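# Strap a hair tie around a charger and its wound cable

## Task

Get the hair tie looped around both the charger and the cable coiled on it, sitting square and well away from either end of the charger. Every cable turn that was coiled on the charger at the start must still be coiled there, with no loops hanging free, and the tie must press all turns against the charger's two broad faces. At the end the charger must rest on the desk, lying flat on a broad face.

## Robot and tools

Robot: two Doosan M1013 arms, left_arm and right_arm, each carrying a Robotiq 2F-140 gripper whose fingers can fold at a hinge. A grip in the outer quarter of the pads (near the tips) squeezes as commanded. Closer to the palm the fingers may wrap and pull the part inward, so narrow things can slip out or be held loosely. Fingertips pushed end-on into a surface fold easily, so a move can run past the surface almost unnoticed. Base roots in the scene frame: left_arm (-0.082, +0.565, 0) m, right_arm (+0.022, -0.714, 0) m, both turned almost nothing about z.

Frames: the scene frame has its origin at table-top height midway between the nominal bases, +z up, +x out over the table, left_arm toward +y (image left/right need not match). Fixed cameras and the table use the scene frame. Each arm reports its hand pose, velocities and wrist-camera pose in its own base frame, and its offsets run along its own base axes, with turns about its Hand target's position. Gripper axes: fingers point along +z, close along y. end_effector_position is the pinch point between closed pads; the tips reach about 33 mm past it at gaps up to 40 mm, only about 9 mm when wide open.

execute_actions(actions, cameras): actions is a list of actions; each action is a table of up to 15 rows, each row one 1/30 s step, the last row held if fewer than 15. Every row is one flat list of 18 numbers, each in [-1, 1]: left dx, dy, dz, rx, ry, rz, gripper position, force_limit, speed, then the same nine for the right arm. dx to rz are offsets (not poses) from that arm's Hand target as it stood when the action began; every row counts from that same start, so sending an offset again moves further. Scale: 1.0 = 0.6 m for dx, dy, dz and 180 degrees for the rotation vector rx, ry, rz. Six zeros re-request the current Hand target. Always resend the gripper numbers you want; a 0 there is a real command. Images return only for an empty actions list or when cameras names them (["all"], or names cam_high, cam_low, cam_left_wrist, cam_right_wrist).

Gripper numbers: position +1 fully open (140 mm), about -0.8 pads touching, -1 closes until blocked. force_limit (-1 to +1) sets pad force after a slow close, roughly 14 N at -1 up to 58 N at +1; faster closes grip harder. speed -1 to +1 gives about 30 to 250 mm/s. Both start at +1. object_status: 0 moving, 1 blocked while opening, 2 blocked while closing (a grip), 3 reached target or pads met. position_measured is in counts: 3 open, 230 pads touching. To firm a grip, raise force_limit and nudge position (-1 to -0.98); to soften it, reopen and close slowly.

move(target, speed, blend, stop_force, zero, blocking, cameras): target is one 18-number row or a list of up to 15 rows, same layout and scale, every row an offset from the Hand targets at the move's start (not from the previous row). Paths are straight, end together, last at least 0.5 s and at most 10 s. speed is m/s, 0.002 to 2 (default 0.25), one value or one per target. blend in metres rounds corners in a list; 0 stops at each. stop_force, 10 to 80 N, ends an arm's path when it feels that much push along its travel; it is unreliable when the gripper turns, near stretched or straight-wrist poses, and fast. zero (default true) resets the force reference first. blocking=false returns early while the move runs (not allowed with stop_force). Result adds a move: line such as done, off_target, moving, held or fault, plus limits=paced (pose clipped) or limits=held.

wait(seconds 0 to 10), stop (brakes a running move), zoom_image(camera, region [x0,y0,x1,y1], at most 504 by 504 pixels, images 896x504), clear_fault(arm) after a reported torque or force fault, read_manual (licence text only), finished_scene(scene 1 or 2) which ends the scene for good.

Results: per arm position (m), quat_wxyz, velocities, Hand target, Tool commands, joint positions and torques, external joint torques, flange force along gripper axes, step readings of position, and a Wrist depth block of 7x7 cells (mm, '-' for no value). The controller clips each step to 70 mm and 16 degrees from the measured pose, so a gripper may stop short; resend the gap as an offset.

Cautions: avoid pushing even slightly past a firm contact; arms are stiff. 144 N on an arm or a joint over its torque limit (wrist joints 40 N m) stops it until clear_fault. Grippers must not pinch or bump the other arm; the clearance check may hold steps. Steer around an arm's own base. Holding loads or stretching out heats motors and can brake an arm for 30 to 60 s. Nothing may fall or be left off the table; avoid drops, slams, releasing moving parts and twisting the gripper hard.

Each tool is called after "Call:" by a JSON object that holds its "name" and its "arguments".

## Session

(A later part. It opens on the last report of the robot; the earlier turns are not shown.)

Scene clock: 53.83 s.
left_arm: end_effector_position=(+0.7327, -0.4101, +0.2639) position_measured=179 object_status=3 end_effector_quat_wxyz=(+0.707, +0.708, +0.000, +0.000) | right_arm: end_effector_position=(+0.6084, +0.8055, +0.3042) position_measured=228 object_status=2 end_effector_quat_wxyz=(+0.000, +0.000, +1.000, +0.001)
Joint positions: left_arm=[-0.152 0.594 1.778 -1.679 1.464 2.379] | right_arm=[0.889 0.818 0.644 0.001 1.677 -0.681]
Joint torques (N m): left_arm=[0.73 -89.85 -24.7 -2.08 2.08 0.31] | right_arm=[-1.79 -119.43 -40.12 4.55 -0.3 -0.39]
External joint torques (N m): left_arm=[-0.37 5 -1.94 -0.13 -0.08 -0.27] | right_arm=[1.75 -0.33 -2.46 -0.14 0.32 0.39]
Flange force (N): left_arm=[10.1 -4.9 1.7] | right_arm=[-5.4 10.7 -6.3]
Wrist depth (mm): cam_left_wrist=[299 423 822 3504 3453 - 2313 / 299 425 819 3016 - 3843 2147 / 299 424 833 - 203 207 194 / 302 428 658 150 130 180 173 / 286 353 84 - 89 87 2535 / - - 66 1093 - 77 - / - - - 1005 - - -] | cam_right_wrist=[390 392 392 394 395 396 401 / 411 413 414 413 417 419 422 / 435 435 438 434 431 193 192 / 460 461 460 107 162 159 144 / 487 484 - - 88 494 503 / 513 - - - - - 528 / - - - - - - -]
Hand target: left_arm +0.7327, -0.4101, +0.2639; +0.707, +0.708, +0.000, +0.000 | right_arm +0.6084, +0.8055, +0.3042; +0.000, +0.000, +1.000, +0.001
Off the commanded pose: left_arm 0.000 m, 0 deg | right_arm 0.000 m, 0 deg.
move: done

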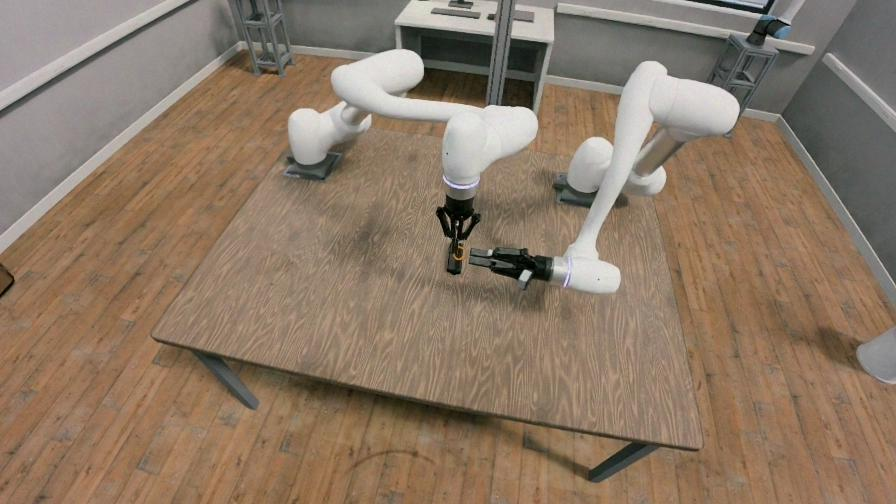

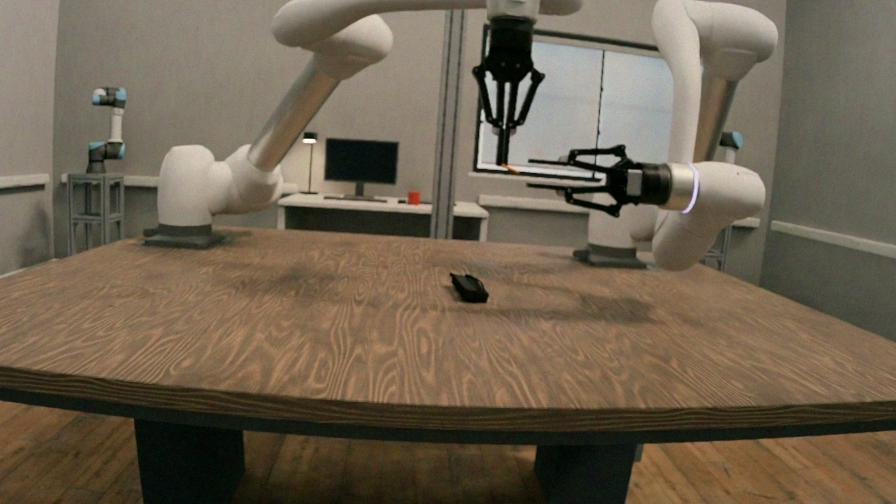

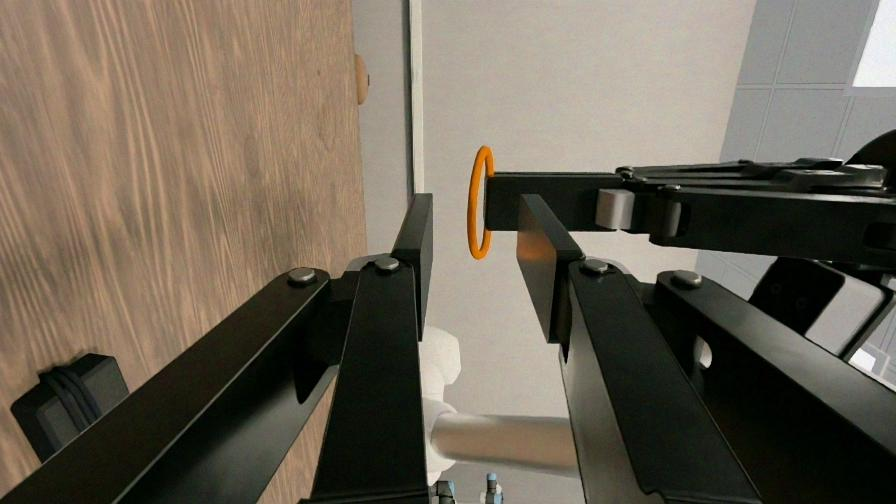

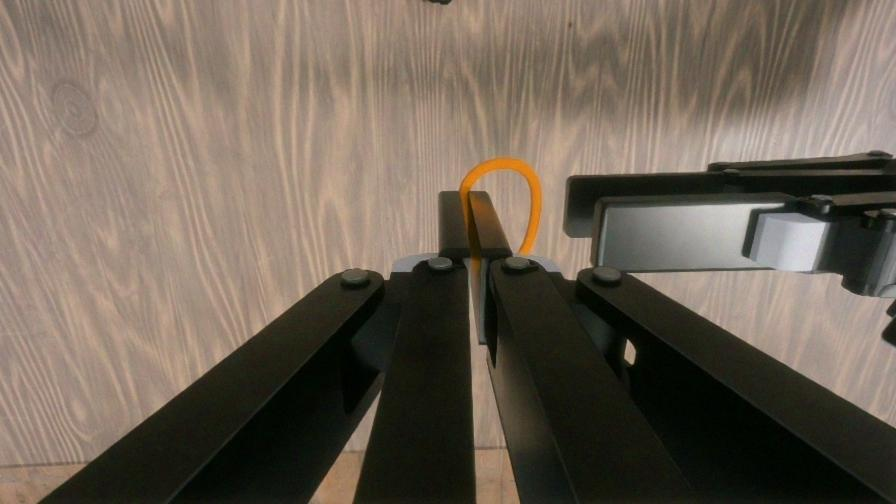

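Call:
{"name": "move", "arguments": {"target": [0,-0.0317,0,0,0,0,-0.4,1,-1, 0,0,0,0,0,0,-1,0.3,-1], "speed": 0.05}}

Call:
{"name": "move", "arguments": {"target": [0,0,0,0,0,0,-1,0.3,-1, 0,0,0,0,0,0,-1,0.3,-1], "cameras": ["cam_low","cam_left_wrist","cam_right_wrist"]}}

Call:
{"name": "zoom_image", "arguments": {"camera": "cam_low", "region": [440, 100, 620, 240]}}

Call:
{"name": "zoom_image", "arguments": {"camera": "cam_right_wrist", "region": [400, 60, 680, 310]}}

Scene clock: 54.90 s.
left_arm: end_effector_position=(+0.7327, -0.4291, +0.2639) position_measured=179 object_status=3 end_effector_quat_wxyz=(+0.707, +0.708, +0.000, +0.000) | right_arm: end_effector_position=(+0.6084, +0.8055, +0.3042) position_measured=228 object_status=2 end_effector_quat_wxyz=(+0.000, +0.000, +1.000, +0.001)
Joint positions: left_arm=[-0.178 0.597 1.773 -1.698 1.446 2.378] | right_arm=[0.889 0.818 0.644 0.001 1.677 -0.681]
Joint torques (N m): left_arm=[0.42 -90.25 -24.82 -2.14 2.2 0.32] | right_arm=[-1.48 -119.13 -40.17 4.63 -0.34 -0.41]
External joint torques (N m): left_arm=[-0.34 5.1 -1.99 -0.14 -0.19 -0.28] | right_arm=[1.45 -0.57 -2.39 -0.22 0.36 0.41]
Flange force (N): left_arm=[10.3 -4.9 2.1] | right_arm=[-5.1 9.8 -6.1]
Wrist depth (mm): cam_left_wrist=[300 422 722 5295 - - - / 300 421 825 - 2979 3356 - / 301 422 833 3220 190 180 181 / 300 423 653 153 131 168 156 / 288 352 84 88 89 87 2432 / - - 66 - - 77 - / - - - 1018 - - -] | cam_right_wrist=[390 392 392 394 397 397 399 / 411 411 413 415 416 420 421 / 435 433 437 427 194 194 189 / 461 463 460 107 156 155 136 / 487 482 - - 88 494 503 / 513 - - - - - 529 / - - - - - - -]
Hand target: left_arm +0.7327, -0.4291, +0.2639; +0.707, +0.708, +0.000, +0.000 | right_arm +0.6084, +0.8055, +0.3042; +0.000, +0.000, +1.000, +0.001
Off the commanded pose: left_arm 0.000 m, 0 deg | right_arm 0.000 m, 0 deg.
move: done

Scene clock: 56.47 s.
left_arm: end_effector_position=(+0.7327, -0.4291, +0.2639) position_measured=229 object_status=0 end_effector_quat_wxyz=(+0.707, +0.708, +0.000, +0.000) | right_arm: end_effector_position=(+0.6084, +0.8055, +0.3042) position_measured=228 object_status=2 end_effector_quat_wxyz=(+0.000, +0.000, +1.000, +0.001)
Joint positions: left_arm=[-0.178 0.597 1.773 -1.698 1.446 2.378] | right_arm=[0.889 0.818 0.644 0.001 1.677 -0.681]
Joint torques (N m): left_arm=[0.84 -90.7 -24.75 -2.05 2.22 0.29] | right_arm=[-2.06 -119.41 -40.07 4.56 -0.37 -0.41]
External joint torques (N m): left_arm=[-1 5.05 -2.17 -0.26 -0.2 -0.24] | right_arm=[2.17 -0.69 -2.68 -0.11 0.39 0.41]
Flange force (N): left_arm=[10.3 -4.9 3.1] | right_arm=[-5.2 11.2 -6.8]
Wrist depth (mm): cam_left_wrist=[299 422 819 3016 3356 3135 - / 300 422 822 3404 3220 3310 - / 302 424 825 3453 201 210 180 / 302 425 731 109 192 169 156 / 302 399 83 89 83 83 482 / 276 - 63 - 63 64 379 / - - 65 - - - -] | cam_right_wrist=[390 391 393 394 397 396 402 / 411 412 413 413 418 421 420 / 433 434 438 428 432 200 181 / 460 459 459 107 173 172 146 / 490 484 - - 88 497 502 / 512 - - - - - 530 / - - - - - - -]
Hand target: left_arm +0.7327, -0.4291, +0.2639; +0.707, +0.708, +0.000, +0.000 | right_arm +0.6084, +0.8055, +0.3042; +0.000, +0.000, +1.000, +0.001
Off the commanded pose: left_arm 0.000 m, 0 deg | right_arm 0.000 m, 0 deg.
move: done
Images, in order (width x height): cam_low 896x504, cam_left_wrist 896x504, cam_right_wrist 896x504.

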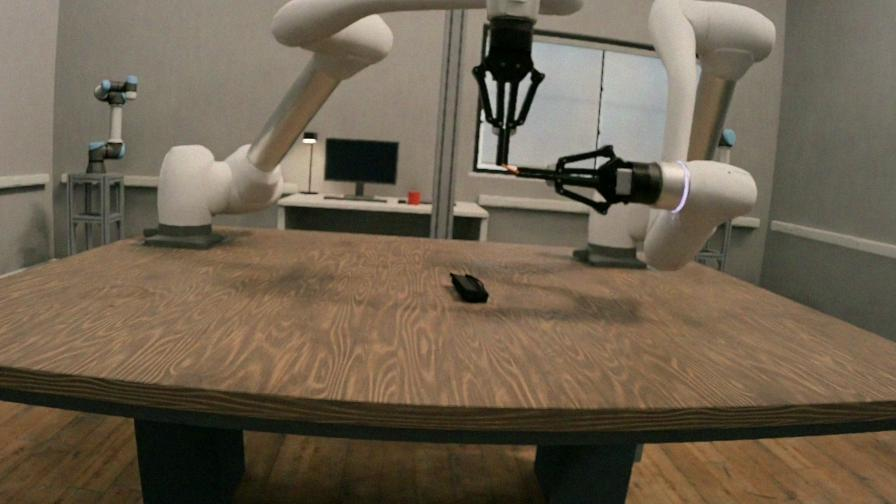

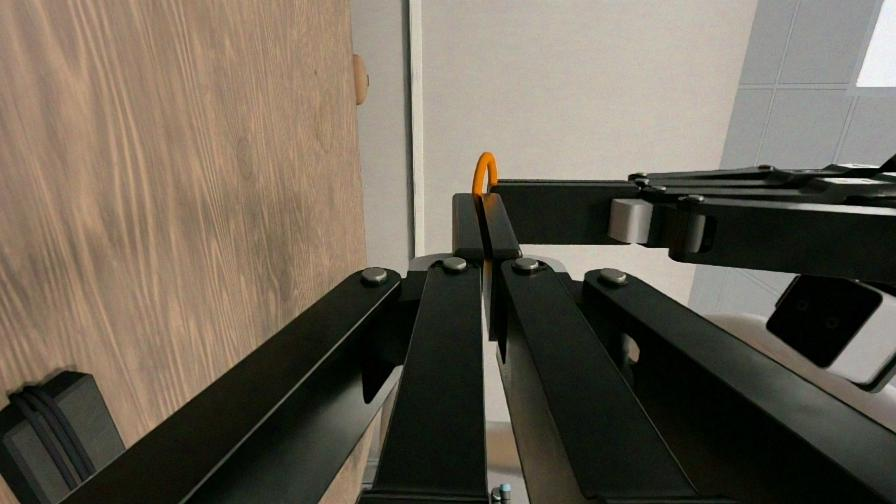

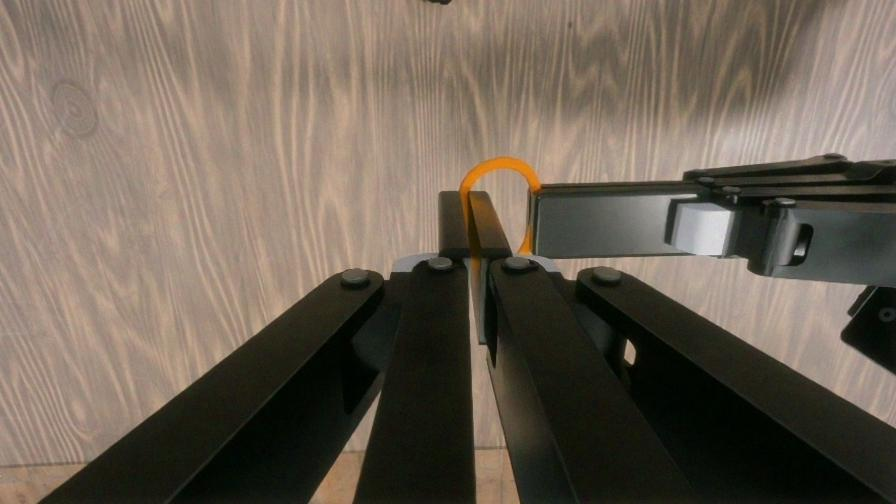

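Scaled by 2.800 from the camera's 896x504 image, which has a finer 1280x720 frame.

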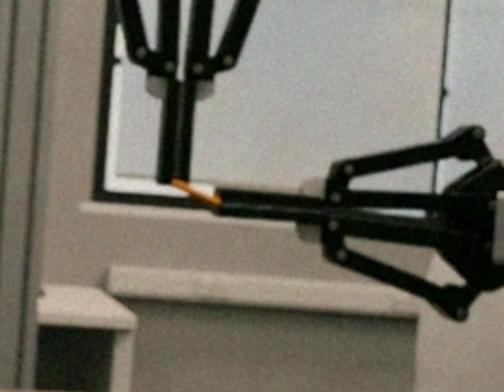

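Scaled by 1.800 from the camera's 896x504 image, which has a finer 1280x720 frame.

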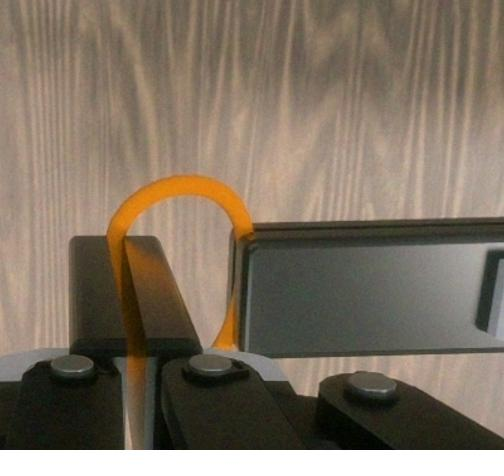

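Call:
{"name": "move", "arguments": {"target": [0,0,0,0,0,0,-1,0.3,-1, 0,0,0,0,0,0,-0.72,0.3,-1]}}

Call:
{"name": "move", "arguments": {"target": [0,0,0,0,0,0,-1,0.3,-1, 0,0,0.06,0,0,0,-0.72,0.3,-1], "cameras": ["cam_low","cam_left_wrist","cam_right_wrist"], "speed": 0.03}}

Call:
{"name": "zoom_image", "arguments": {"camera": "cam_low", "region": [440, 100, 620, 240]}}

Call:
{"name": "zoom_image", "arguments": {"camera": "cam_right_wrist", "region": [400, 60, 680, 310]}}

Scene clock: 57.27 s.
left_arm: end_effector_position=(+0.7327, -0.4291, +0.2639) position_measured=229 object_status=2 end_effector_quat_wxyz=(+0.707, +0.708, +0.000, +0.000) | right_arm: end_effector_position=(+0.6084, +0.8055, +0.3042) position_measured=219 object_status=3 end_effector_quat_wxyz=(+0.000, +0.000, +1.000, +0.001)
Joint positions: left_arm=[-0.178 0.597 1.773 -1.698 1.446 2.378] | right_arm=[0.889 0.818 0.644 0.001 1.677 -0.681]
Joint torques (N m): left_arm=[1.19 -90.24 -24.72 -2.15 2.17 0.27] | right_arm=[-1.93 -119.49 -39.92 4.61 -0.37 -0.4]
External joint torques (N m): left_arm=[-1.33 4.64 -2.19 -0.15 -0.15 -0.22] | right_arm=[1.89 0.04 -2.59 -0.21 0.38 0.4]
Flange force (N): left_arm=[9.9 -4.4 3.4] | right_arm=[-6.4 12.2 -6.8]
Wrist depth (mm): cam_left_wrist=[299 420 830 3055 5674 3782 - / 302 422 839 - 3264 - - / 302 422 827 193 201 178 180 / 301 428 731 109 190 167 156 / 301 398 83 89 83 83 422 / 277 - 63 - 63 64 379 / - - 65 - - - -] | cam_right_wrist=[390 393 394 393 396 399 400 / 408 410 414 418 417 418 420 / 432 436 438 429 432 200 182 / 460 461 457 108 173 171 146 / 485 482 81 - 88 488 503 / 514 - - - - - 529 / - - - - - - -]
Hand target: left_arm +0.7327, -0.4291, +0.2639; +0.707, +0.708, +0.000, +0.000 | right_arm +0.6084, +0.8055, +0.3042; +0.000, +0.000, +1.000, +0.001
Off the commanded pose: left_arm 0.000 m, 0 deg | right_arm 0.000 m, 0 deg.
move: done

Scene clock: 58.73 s.
left_arm: end_effector_position=(+0.7327, -0.4291, +0.2639) position_measured=229 object_status=2 end_effector_quat_wxyz=(+0.707, +0.708, +0.000, +0.000) | right_arm: end_effector_position=(+0.6084, +0.8055, +0.3401) position_measured=219 object_status=3 end_effector_quat_wxyz=(+0.000, +0.000, +1.000, +0.001)
Joint positions: left_arm=[-0.178 0.597 1.773 -1.698 1.446 2.378] | right_arm=[0.889 0.833 0.552 0.001 1.755 -0.681]
Joint torques (N m): left_arm=[0.96 -90.4 -24.86 -2.11 2.2 0.24] | right_arm=[-1.72 -120.08 -39.41 4.54 -0.35 -0.39]
External joint torques (N m): left_arm=[-1.4 5.09 -1.99 -0.2 -0.18 -0.19] | right_arm=[1.81 0.53 -2.37 -0.21 0.36 0.39]
Flange force (N): left_arm=[9.9 -5.1 3.6] | right_arm=[0.0 0.0 0.0]
Wrist depth (mm): cam_left_wrist=[300 422 729 2619 2771 2535 - / 299 423 813 - 3557 3356 - / 301 422 816 - 201 203 179 / 300 426 729 109 193 189 162 / 302 401 83 89 83 83 476 / 267 - 63 - 63 64 391 / - - 65 - - - -] | cam_right_wrist=[424 424 425 425 429 431 433 / 445 446 449 448 451 455 458 / 472 472 472 473 206 196 191 / 498 497 494 110 500 509 511 / 529 525 81 - 88 529 547 / 554 - - - - - 569 / - - - - - - -]
Hand target: left_arm +0.7327, -0.4291, +0.2639; +0.707, +0.708, +0.000, +0.000 | right_arm +0.6084, +0.8055, +0.3402; +0.000, +0.000, +1.000, +0.001
Off the commanded pose: left_arm 0.000 m, 0 deg | right_arm 0.000 m, 0 deg.
move: done
Images, in order (width x height): cam_low 896x504, cam_left_wrist 896x504, cam_right_wrist 896x504.

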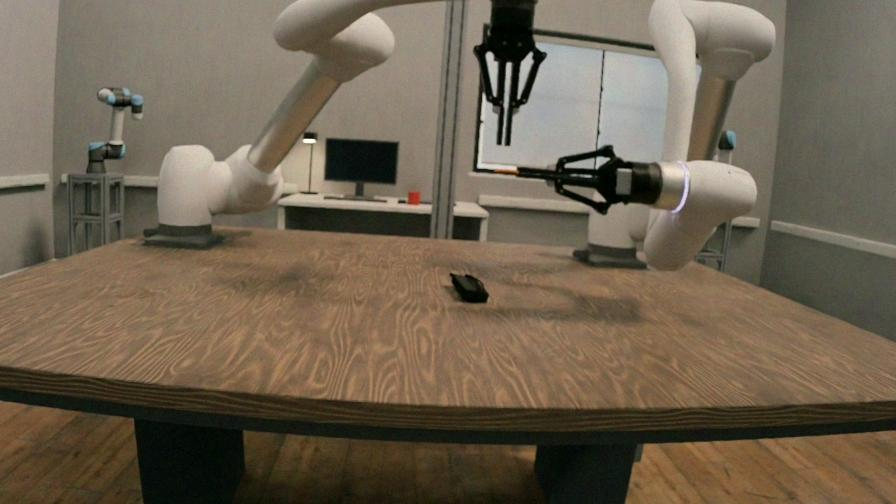

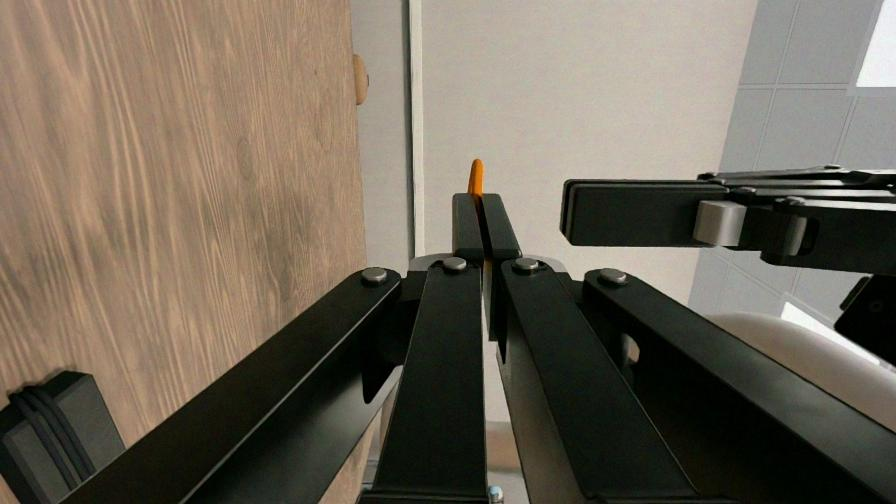

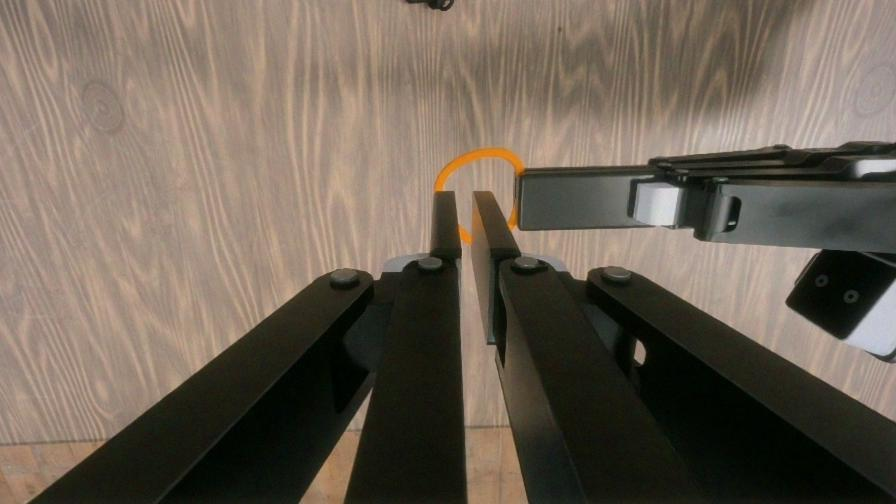

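Scaled by 2.800 from the camera's 896x504 image, which has a finer 1280x720 frame.

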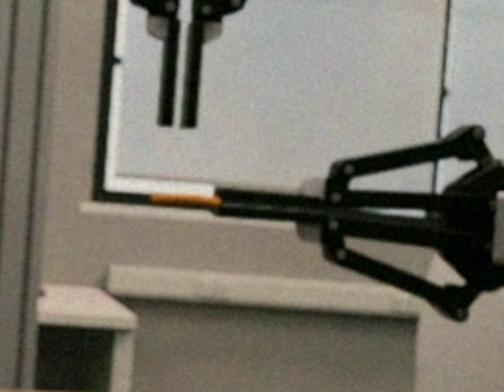

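Scaled by 1.800 from the camera's 896x504 image, which has a finer 1280x720 frame.

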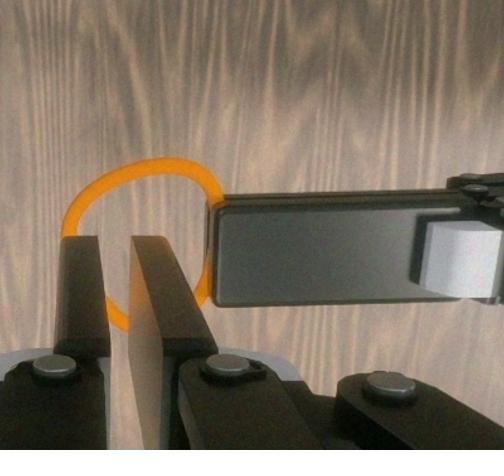

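Call:
{"name": "move", "arguments": {"target": [[0,0,0,0,0,0,-1,0.3,-1, 0.0055,0.0083,0,0,0,0,-1,0.3,-1],[0,0,0,0,0,0,-1,0.3,-1, 0.0055,0.0083,-0.055,0,0,0,-1,0.3,-1]], "cameras": ["cam_low","cam_right_wrist"], "speed": 0.03}}

Call:
{"name": "zoom_image", "arguments": {"camera": "cam_low", "region": [440, 100, 620, 240]}}

Call:
{"name": "zoom_image", "arguments": {"camera": "cam_right_wrist", "region": [400, 60, 680, 310]}}

Scene clock: 61.33 s.
left_arm: end_effector_position=(+0.7327, -0.4291, +0.2639) position_measured=229 object_status=2 end_effector_quat_wxyz=(+0.707, +0.708, +0.000, +0.000) | right_arm: end_effector_position=(+0.6117, +0.8105, +0.3072) position_measured=232 object_status=3 end_effector_quat_wxyz=(+0.000, +0.000, +1.000, +0.001)
Joint positions: left_arm=[-0.178 0.597 1.773 -1.698 1.446 2.378] | right_arm=[0.89 0.835 0.607 0.001 1.697 -0.68]
Joint torques (N m): left_arm=[1.15 -89.94 -24.74 -2.13 2.21 0.33] | right_arm=[-2.19 -120.78 -39.78 4.6 -0.32 -0.45]
External joint torques (N m): left_arm=[-1.13 4.59 -2.14 -0.17 -0.19 -0.28] | right_arm=[2.28 0.05 -2.64 -0.21 0.34 0.45]
Flange force (N): left_arm=[9.8 -4.3 3.2] | right_arm=[-6.6 13.2 -7.2]
Wrist depth (mm): cam_left_wrist=[300 422 813 3095 3220 2942 - / 299 422 836 2979 3504 2803 - / 301 426 836 - 184 181 174 / 302 428 733 109 188 171 153 / 302 396 83 89 83 83 2090 / 267 - 63 - 63 64 375 / - - 65 - - - -] | cam_right_wrist=[394 395 394 398 401 401 404 / 414 416 417 418 420 422 422 / 437 440 442 434 172 170 166 / 463 462 462 107 176 471 149 / 491 486 73 - 88 498 507 / 516 - - - - - 537 / - - - - - - -]
Hand target: left_arm +0.7327, -0.4291, +0.2639; +0.707, +0.708, +0.000, +0.000 | right_arm +0.6117, +0.8104, +0.3072; +0.000, +0.000, +1.000, +0.001
Off the commanded pose: left_arm 0.000 m, 0 deg | right_arm 0.000 m, 0 deg.
move: done
Images, in order (width x height): cam_low 896x504, cam_right_wrist 896x504.

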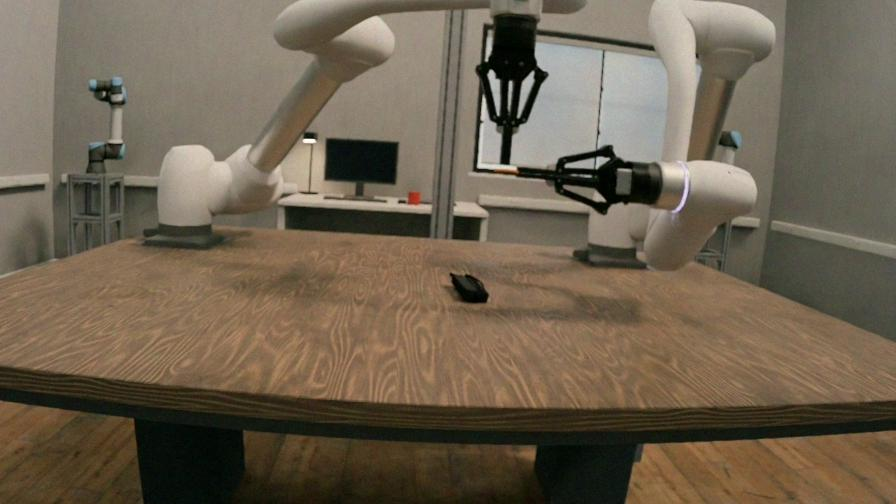

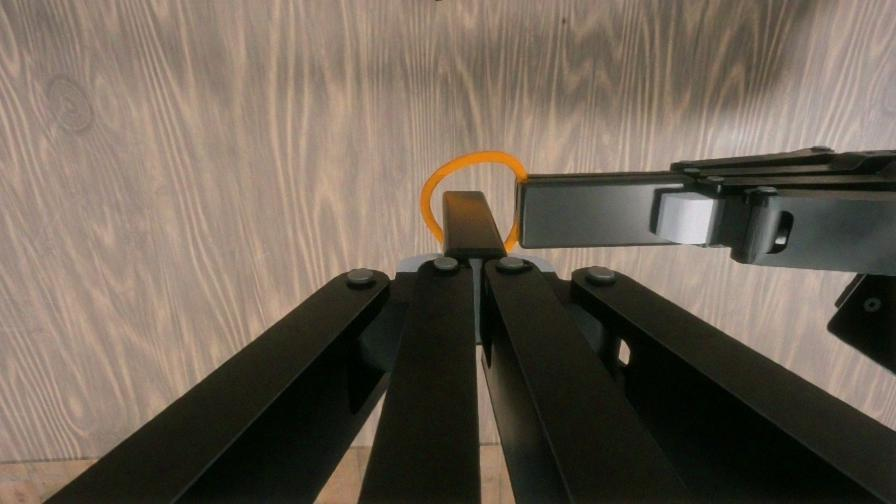

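Scaled by 2.800 from the camera's 896x504 image, which has a finer 1280x720 frame.

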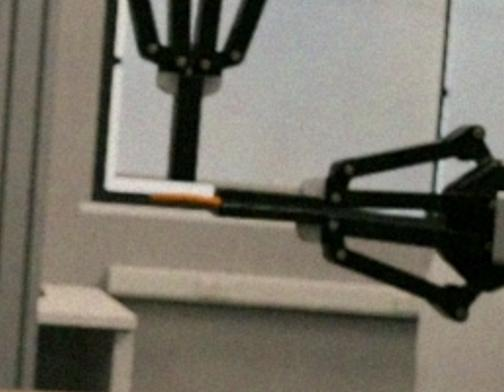

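Scaled by 1.800 from the camera's 896x504 image, which has a finer 1280x720 frame.

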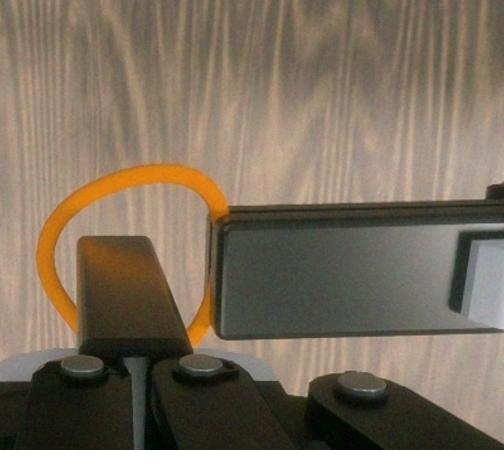

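Call:
{"name": "move", "arguments": {"target": [[0,0,0,0,0,0,-1,0.3,-1, -0.0075,0.003,0,0,0,0,-1,0.3,-1],[0,0,0,0,0,0,-1,0.3,-1, -0.0075,0.003,-0.035,0,0,0,-1,0.3,-1]], "cameras": ["cam_low","cam_right_wrist","cam_left_wrist"], "speed": 0.02}}

Call:
{"name": "zoom_image", "arguments": {"camera": "cam_low", "region": [440, 100, 620, 240]}}

Call:
{"name": "zoom_image", "arguments": {"camera": "cam_right_wrist", "region": [400, 60, 680, 310]}}

Scene clock: 63.47 s.
left_arm: end_effector_position=(+0.7327, -0.4291, +0.2639) position_measured=229 object_status=2 end_effector_quat_wxyz=(+0.707, +0.708, +0.000, +0.000) | right_arm: end_effector_position=(+0.6072, +0.8123, +0.2862) position_measured=232 object_status=3 end_effector_quat_wxyz=(+0.000, +0.000, +1.000, +0.001)
Joint positions: left_arm=[-0.178 0.597 1.773 -1.698 1.446 2.378] | right_arm=[0.895 0.826 0.662 0.001 1.651 -0.676]
Joint torques (N m): left_arm=[1.02 -90.17 -24.75 -2.07 2.25 0.32] | right_arm=[-1.99 -120.23 -40.34 4.61 -0.4 -0.4]
External joint torques (N m): left_arm=[-0.54 4.71 -2.1 -0.2 -0.24 -0.28] | right_arm=[1.98 0.21 -2.19 -0.2 0.42 0.4]
Flange force (N): left_arm=[10.0 -4.4 2.5] | right_arm=[-5.3 11.0 -5.6]
Wrist depth (mm): cam_left_wrist=[300 422 735 3095 2708 3782 2128 / 300 424 819 3610 3135 2313 - / 300 422 836 183 183 185 174 / 300 430 735 109 177 159 148 / 300 400 83 89 83 83 2383 / 269 - 64 - 63 64 376 / - - 65 - - - -] | cam_right_wrist=[376 377 377 377 378 381 381 / 394 395 395 397 399 403 403 / 416 417 419 413 418 414 195 / 441 443 440 107 154 151 130 / 466 466 73 - 88 474 482 / 494 - - - - - 507 / - - - - - - -]
Hand target: left_arm +0.7327, -0.4291, +0.2639; +0.707, +0.708, +0.000, +0.000 | right_arm +0.6072, +0.8122, +0.2862; +0.000, +0.000, +1.000, +0.001
Off the commanded pose: left_arm 0.000 m, 0 deg | right_arm 0.000 m, 0 deg.
move: done
Images, in order (width x height): cam_low 896x504, cam_left_wrist 896x504, cam_right_wrist 896x504.

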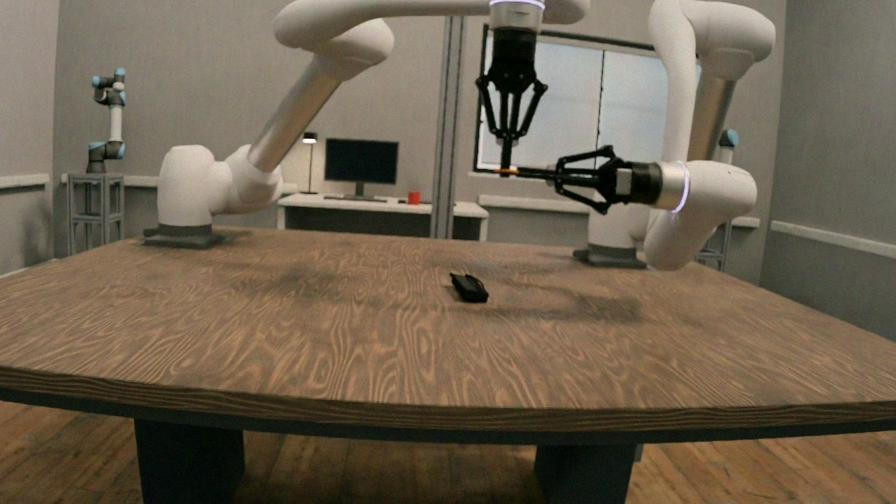

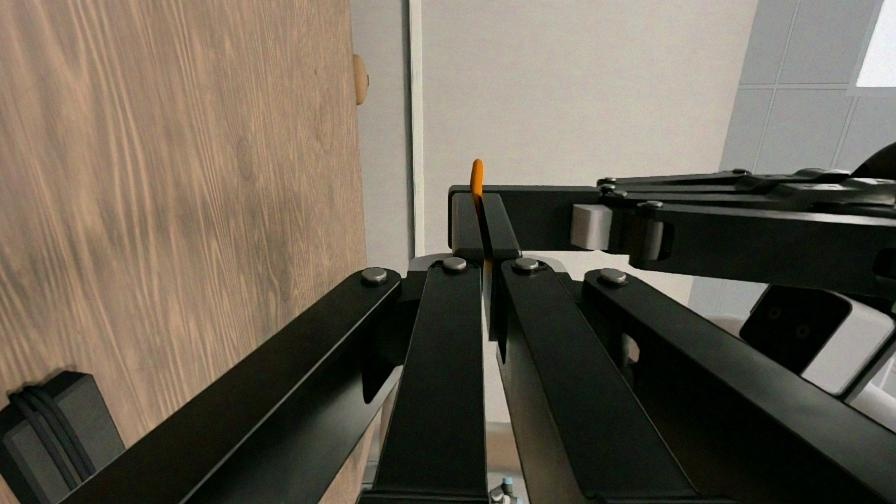

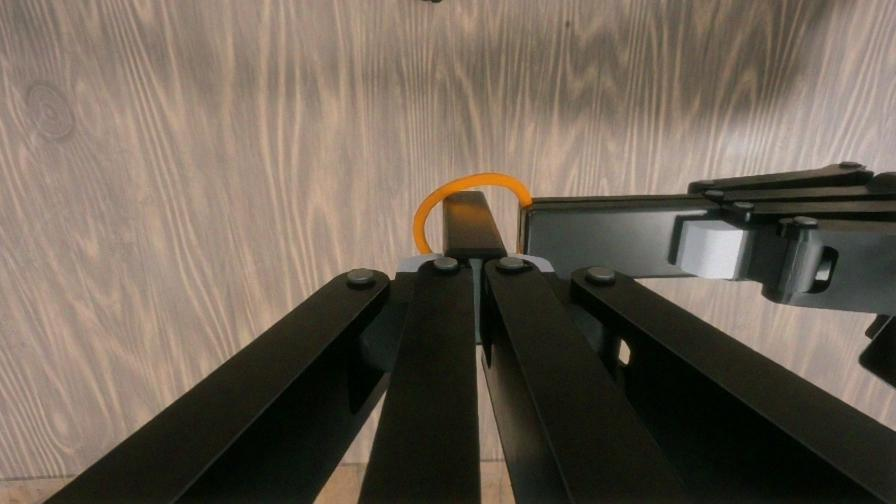

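Scaled by 2.800 from the camera's 896x504 image, which has a finer 1280x720 frame.

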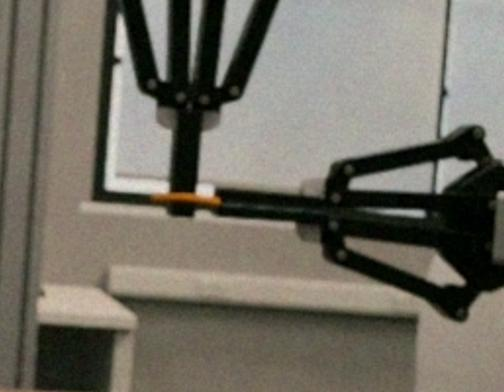

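Scaled by 1.800 from the camera's 896x504 image, which has a finer 1280x720 frame.

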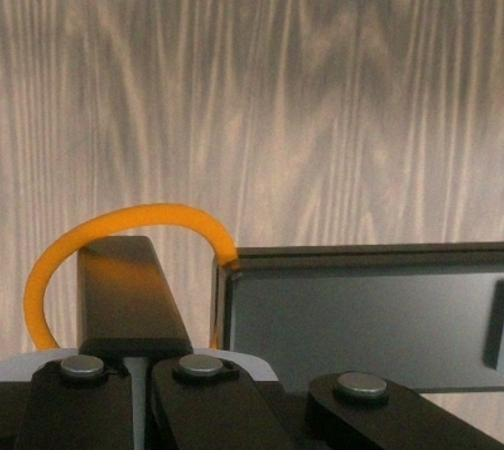

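Call:
{"name": "move", "arguments": {"target": [0,0,0,0,0,0,-1,0.3,-1, 0,0,-0.013,0,0,0,-1,0.3,-1], "speed": 0.02}}

Call:
{"name": "move", "arguments": {"target": [0,0,0,0,0,0,-1,0.3,-1, 0,0,0,0,0,0,-0.7,1,-1], "cameras": ["cam_right_wrist","cam_low"]}}

Call:
{"name": "zoom_image", "arguments": {"camera": "cam_right_wrist", "region": [400, 60, 680, 310]}}

Call:
{"name": "zoom_image", "arguments": {"camera": "cam_low", "region": [440, 100, 620, 240]}}

Scene clock: 64.47 s.
left_arm: end_effector_position=(+0.7327, -0.4291, +0.2639) position_measured=229 object_status=2 end_effector_quat_wxyz=(+0.707, +0.708, +0.000, +0.000) | right_arm: end_effector_position=(+0.6072, +0.8123, +0.2784) position_measured=232 object_status=3 end_effector_quat_wxyz=(+0.000, +0.000, +1.000, +0.001)
Joint positions: left_arm=[-0.178 0.597 1.773 -1.698 1.446 2.378] | right_arm=[0.895 0.825 0.679 0.001 1.636 -0.676]
Joint torques (N m): left_arm=[1 -90.35 -24.72 -2.11 2.13 0.27] | right_arm=[-2.11 -120.06 -40.29 4.63 -0.37 -0.39]
External joint torques (N m): left_arm=[-1.09 5.01 -2.13 -0.18 -0.12 -0.22] | right_arm=[2.16 -0.22 -2.43 -0.19 0.39 0.39]
Flange force (N): left_arm=[10.2 -4.9 3.1] | right_arm=[-5.0 10.8 -5.8]
Wrist depth (mm): cam_left_wrist=[300 425 819 3016 3055 3264 - / 299 422 808 3666 - 3135 - / 300 428 845 - 183 185 174 / 300 422 729 109 170 157 146 / 301 396 83 89 83 83 445 / 268 - 64 - 63 64 379 / - - 65 - - - -] | cam_right_wrist=[367 368 369 372 372 374 378 / 386 390 389 391 390 393 398 / 408 410 412 404 411 409 188 / 431 433 431 107 145 144 126 / 460 456 73 - 88 467 479 / 480 - - - - - 498 / - - - - - - -]
Hand target: left_arm +0.7327, -0.4291, +0.2639; +0.707, +0.708, +0.000, +0.000 | right_arm +0.6072, +0.8122, +0.2784; +0.000, +0.000, +1.000, +0.001
Off the commanded pose: left_arm 0.000 m, 0 deg | right_arm 0.000 m, 0 deg.
move: done

Scene clock: 65.07 s.
left_arm: end_effector_position=(+0.7327, -0.4291, +0.2639) position_measured=229 object_status=2 end_effector_quat_wxyz=(+0.707, +0.708, +0.000, +0.000) | right_arm: end_effector_position=(+0.6072, +0.8123, +0.2784) position_measured=217 object_status=0 end_effector_quat_wxyz=(+0.000, +0.000, +1.000, +0.001)
Joint positions: left_arm=[-0.178 0.597 1.773 -1.698 1.446 2.378] | right_arm=[0.895 0.825 0.679 0.001 1.636 -0.676]
Joint torques (N m): left_arm=[1.22 -90.32 -24.66 -2.12 2.17 0.29] | right_arm=[-1.77 -120.07 -40.11 4.6 -0.32 -0.34]
External joint torques (N m): left_arm=[-0.72 5.09 -2.18 -0.15 -0.17 -0.24] | right_arm=[1.9 -0.27 -2.58 -0.16 0.34 0.34]
Flange force (N): left_arm=[10.5 -4.9 2.7] | right_arm=[-5.5 11.0 -6.0]
Wrist depth (mm): cam_left_wrist=[300 422 816 - 3782 3723 - / 300 422 822 - 3220 2590 - / 299 424 830 - 183 195 174 / 300 429 745 109 171 155 144 / 302 400 83 89 83 83 438 / 269 - 63 - 63 64 378 / - - 65 - - - -] | cam_right_wrist=[368 369 370 372 373 375 376 / 386 389 389 389 390 394 396 / 407 408 413 407 412 409 188 / 433 435 426 108 145 144 126 / 459 450 93 - 93 457 478 / 483 - - - - - 499 / - - - - - - -]
Hand target: left_arm +0.7327, -0.4291, +0.2639; +0.707, +0.708, +0.000, +0.000 | right_arm +0.6072, +0.8122, +0.2784; +0.000, +0.000, +1.000, +0.001
Off the commanded pose: left_arm 0.000 m, 0 deg | right_arm 0.000 m, 0 deg.
move: done
Images, in order (width x height): cam_low 896x504, cam_right_wrist 896x504.

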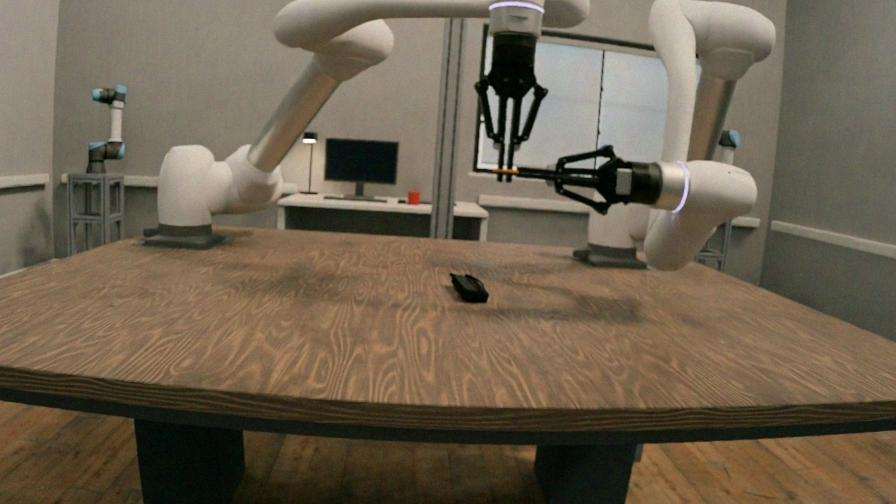

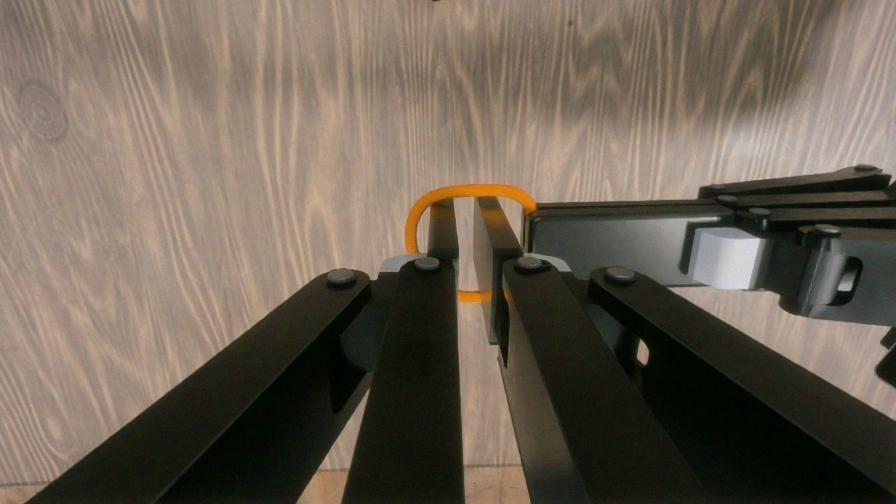

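Scaled by 1.800 from the camera's 896x504 image, which has a finer 1280x720 frame.

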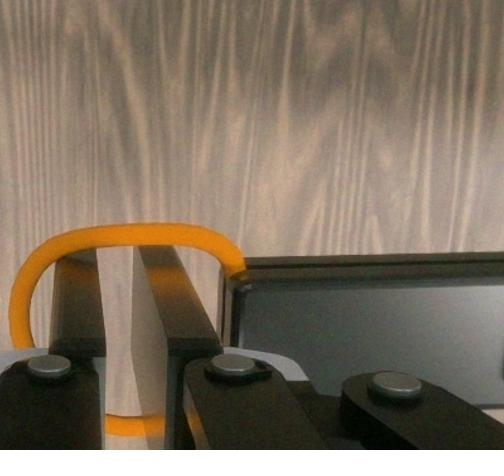

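Scaled by 2.800 from the camera's 896x504 image, which has a finer 1280x720 frame.

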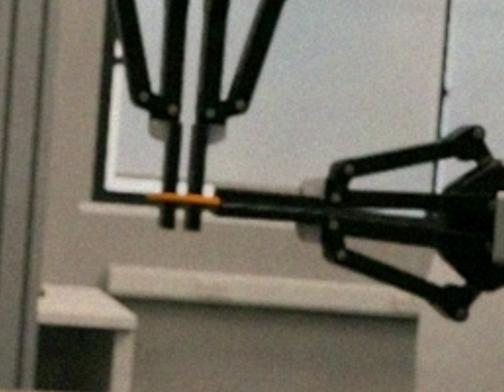

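Call:
{"name": "move", "arguments": {"target": [0,0,0,0,0,0,-1,0.3,-1, 0,-0.0083,0,0,0,0,-0.7,1,-1], "speed": 0.02}}

Call:
{"name": "move", "arguments": {"target": [0,0,0,0,0,0,-1,0.3,-1, 0,0,0,0,0,0,-0.6,1,-1], "cameras": ["cam_right_wrist"]}}

Call:
{"name": "zoom_image", "arguments": {"camera": "cam_right_wrist", "region": [400, 60, 680, 310]}}

Scene clock: 65.97 s.
left_arm: end_effector_position=(+0.7327, -0.4291, +0.2639) position_measured=229 object_status=2 end_effector_quat_wxyz=(+0.707, +0.708, +0.000, +0.000) | right_arm: end_effector_position=(+0.6072, +0.8073, +0.2784) position_measured=217 object_status=3 end_effector_quat_wxyz=(+0.000, +0.000, +1.000, +0.001)
Joint positions: left_arm=[-0.178 0.597 1.773 -1.698 1.446 2.378] | right_arm=[0.891 0.814 0.697 0.001 1.628 -0.679]
Joint torques (N m): left_arm=[1.38 -90.12 -24.82 -2.1 2.14 0.32] | right_arm=[-2.04 -119.15 -39.95 4.48 -0.2 -0.37]
External joint torques (N m): left_arm=[-1.48 4.62 -2.11 -0.2 -0.12 -0.27] | right_arm=[2.15 -0.41 -2.75 -0.05 0.22 0.37]
Flange force (N): left_arm=[9.7 -4.4 3.6] | right_arm=[-5.2 11.1 -6.0]
Wrist depth (mm): cam_left_wrist=[299 426 724 3310 2942 - 2871 / 300 424 825 3016 3906 - - / 302 422 825 185 185 186 176 / 302 424 733 109 171 159 149 / 300 400 83 89 83 83 432 / 268 - 64 - 63 64 380 / - - 65 - - - -] | cam_right_wrist=[367 368 369 370 372 376 376 / 388 387 389 388 390 393 397 / 409 411 410 408 411 408 188 / 433 433 431 108 145 144 130 / 459 451 93 - 93 459 477 / 480 - - - - - 498 / - - - - - - -]
Hand target: left_arm +0.7327, -0.4291, +0.2639; +0.707, +0.708, +0.000, +0.000 | right_arm +0.6072, +0.8073, +0.2784; +0.000, +0.000, +1.000, +0.001
Off the commanded pose: left_arm 0.000 m, 0 deg | right_arm 0.000 m, 0 deg.
move: done

Scene clock: 66.50 s.
left_arm: end_effector_position=(+0.7327, -0.4291, +0.2639) position_measured=229 object_status=2 end_effector_quat_wxyz=(+0.707, +0.708, +0.000, +0.000) | right_arm: end_effector_position=(+0.6072, +0.8073, +0.2784) position_measured=205 object_status=0 end_effector_quat_wxyz=(+0.000, +0.000, +1.000, +0.001)
Joint positions: left_arm=[-0.178 0.597 1.773 -1.698 1.446 2.378] | right_arm=[0.891 0.814 0.697 0.001 1.628 -0.679]
Joint torques (N m): left_arm=[1.94 -90.44 -24.73 -2.12 2.17 0.34] | right_arm=[-2.86 -119.34 -39.65 4.26 0.08 -0.38]
External joint torques (N m): left_arm=[-1.81 5.05 -2.13 -0.17 -0.16 -0.29] | right_arm=[2.85 0 -2.99 0.16 -0.06 0.38]
Flange force (N): left_arm=[10.2 -4.8 4.1] | right_arm=[-5.6 12.8 -6.0]
Wrist depth (mm): cam_left_wrist=[300 424 839 3610 - 3135 2871 / 300 426 833 - - 2708 2054 / 302 426 822 179 181 187 177 / 300 430 740 109 171 156 148 / 301 399 83 89 83 83 2206 / 270 - 63 - 63 64 387 / - - 65 - - - -] | cam_right_wrist=[368 368 370 369 372 374 376 / 387 388 389 390 393 392 397 / 408 407 409 407 409 411 188 / 432 434 431 158 146 144 130 / 458 451 76 88 - - 478 / - - - - - - - / - - - - - - -]
Hand target: left_arm +0.7327, -0.4291, +0.2639; +0.707, +0.708, +0.000, +0.000 | right_arm +0.6072, +0.8073, +0.2784; +0.000, +0.000, +1.000, +0.001
Off the commanded pose: left_arm 0.000 m, 0 deg | right_arm 0.000 m, 0 deg.
move: done
Images, in order (width x height): cam_right_wrist 896x504.

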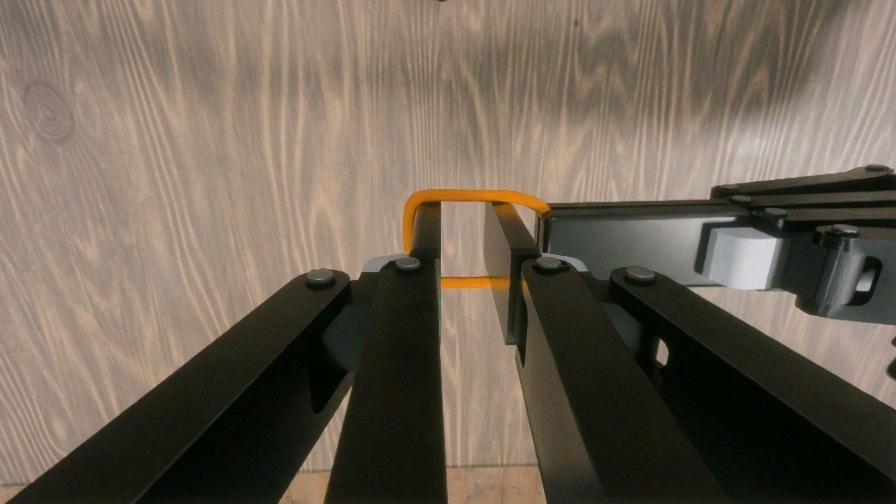

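Scaled by 1.800 from the camera's 896x504 image, which has a finer 1280x720 frame.

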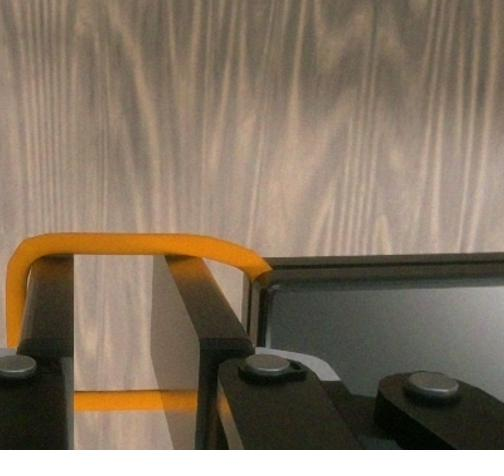

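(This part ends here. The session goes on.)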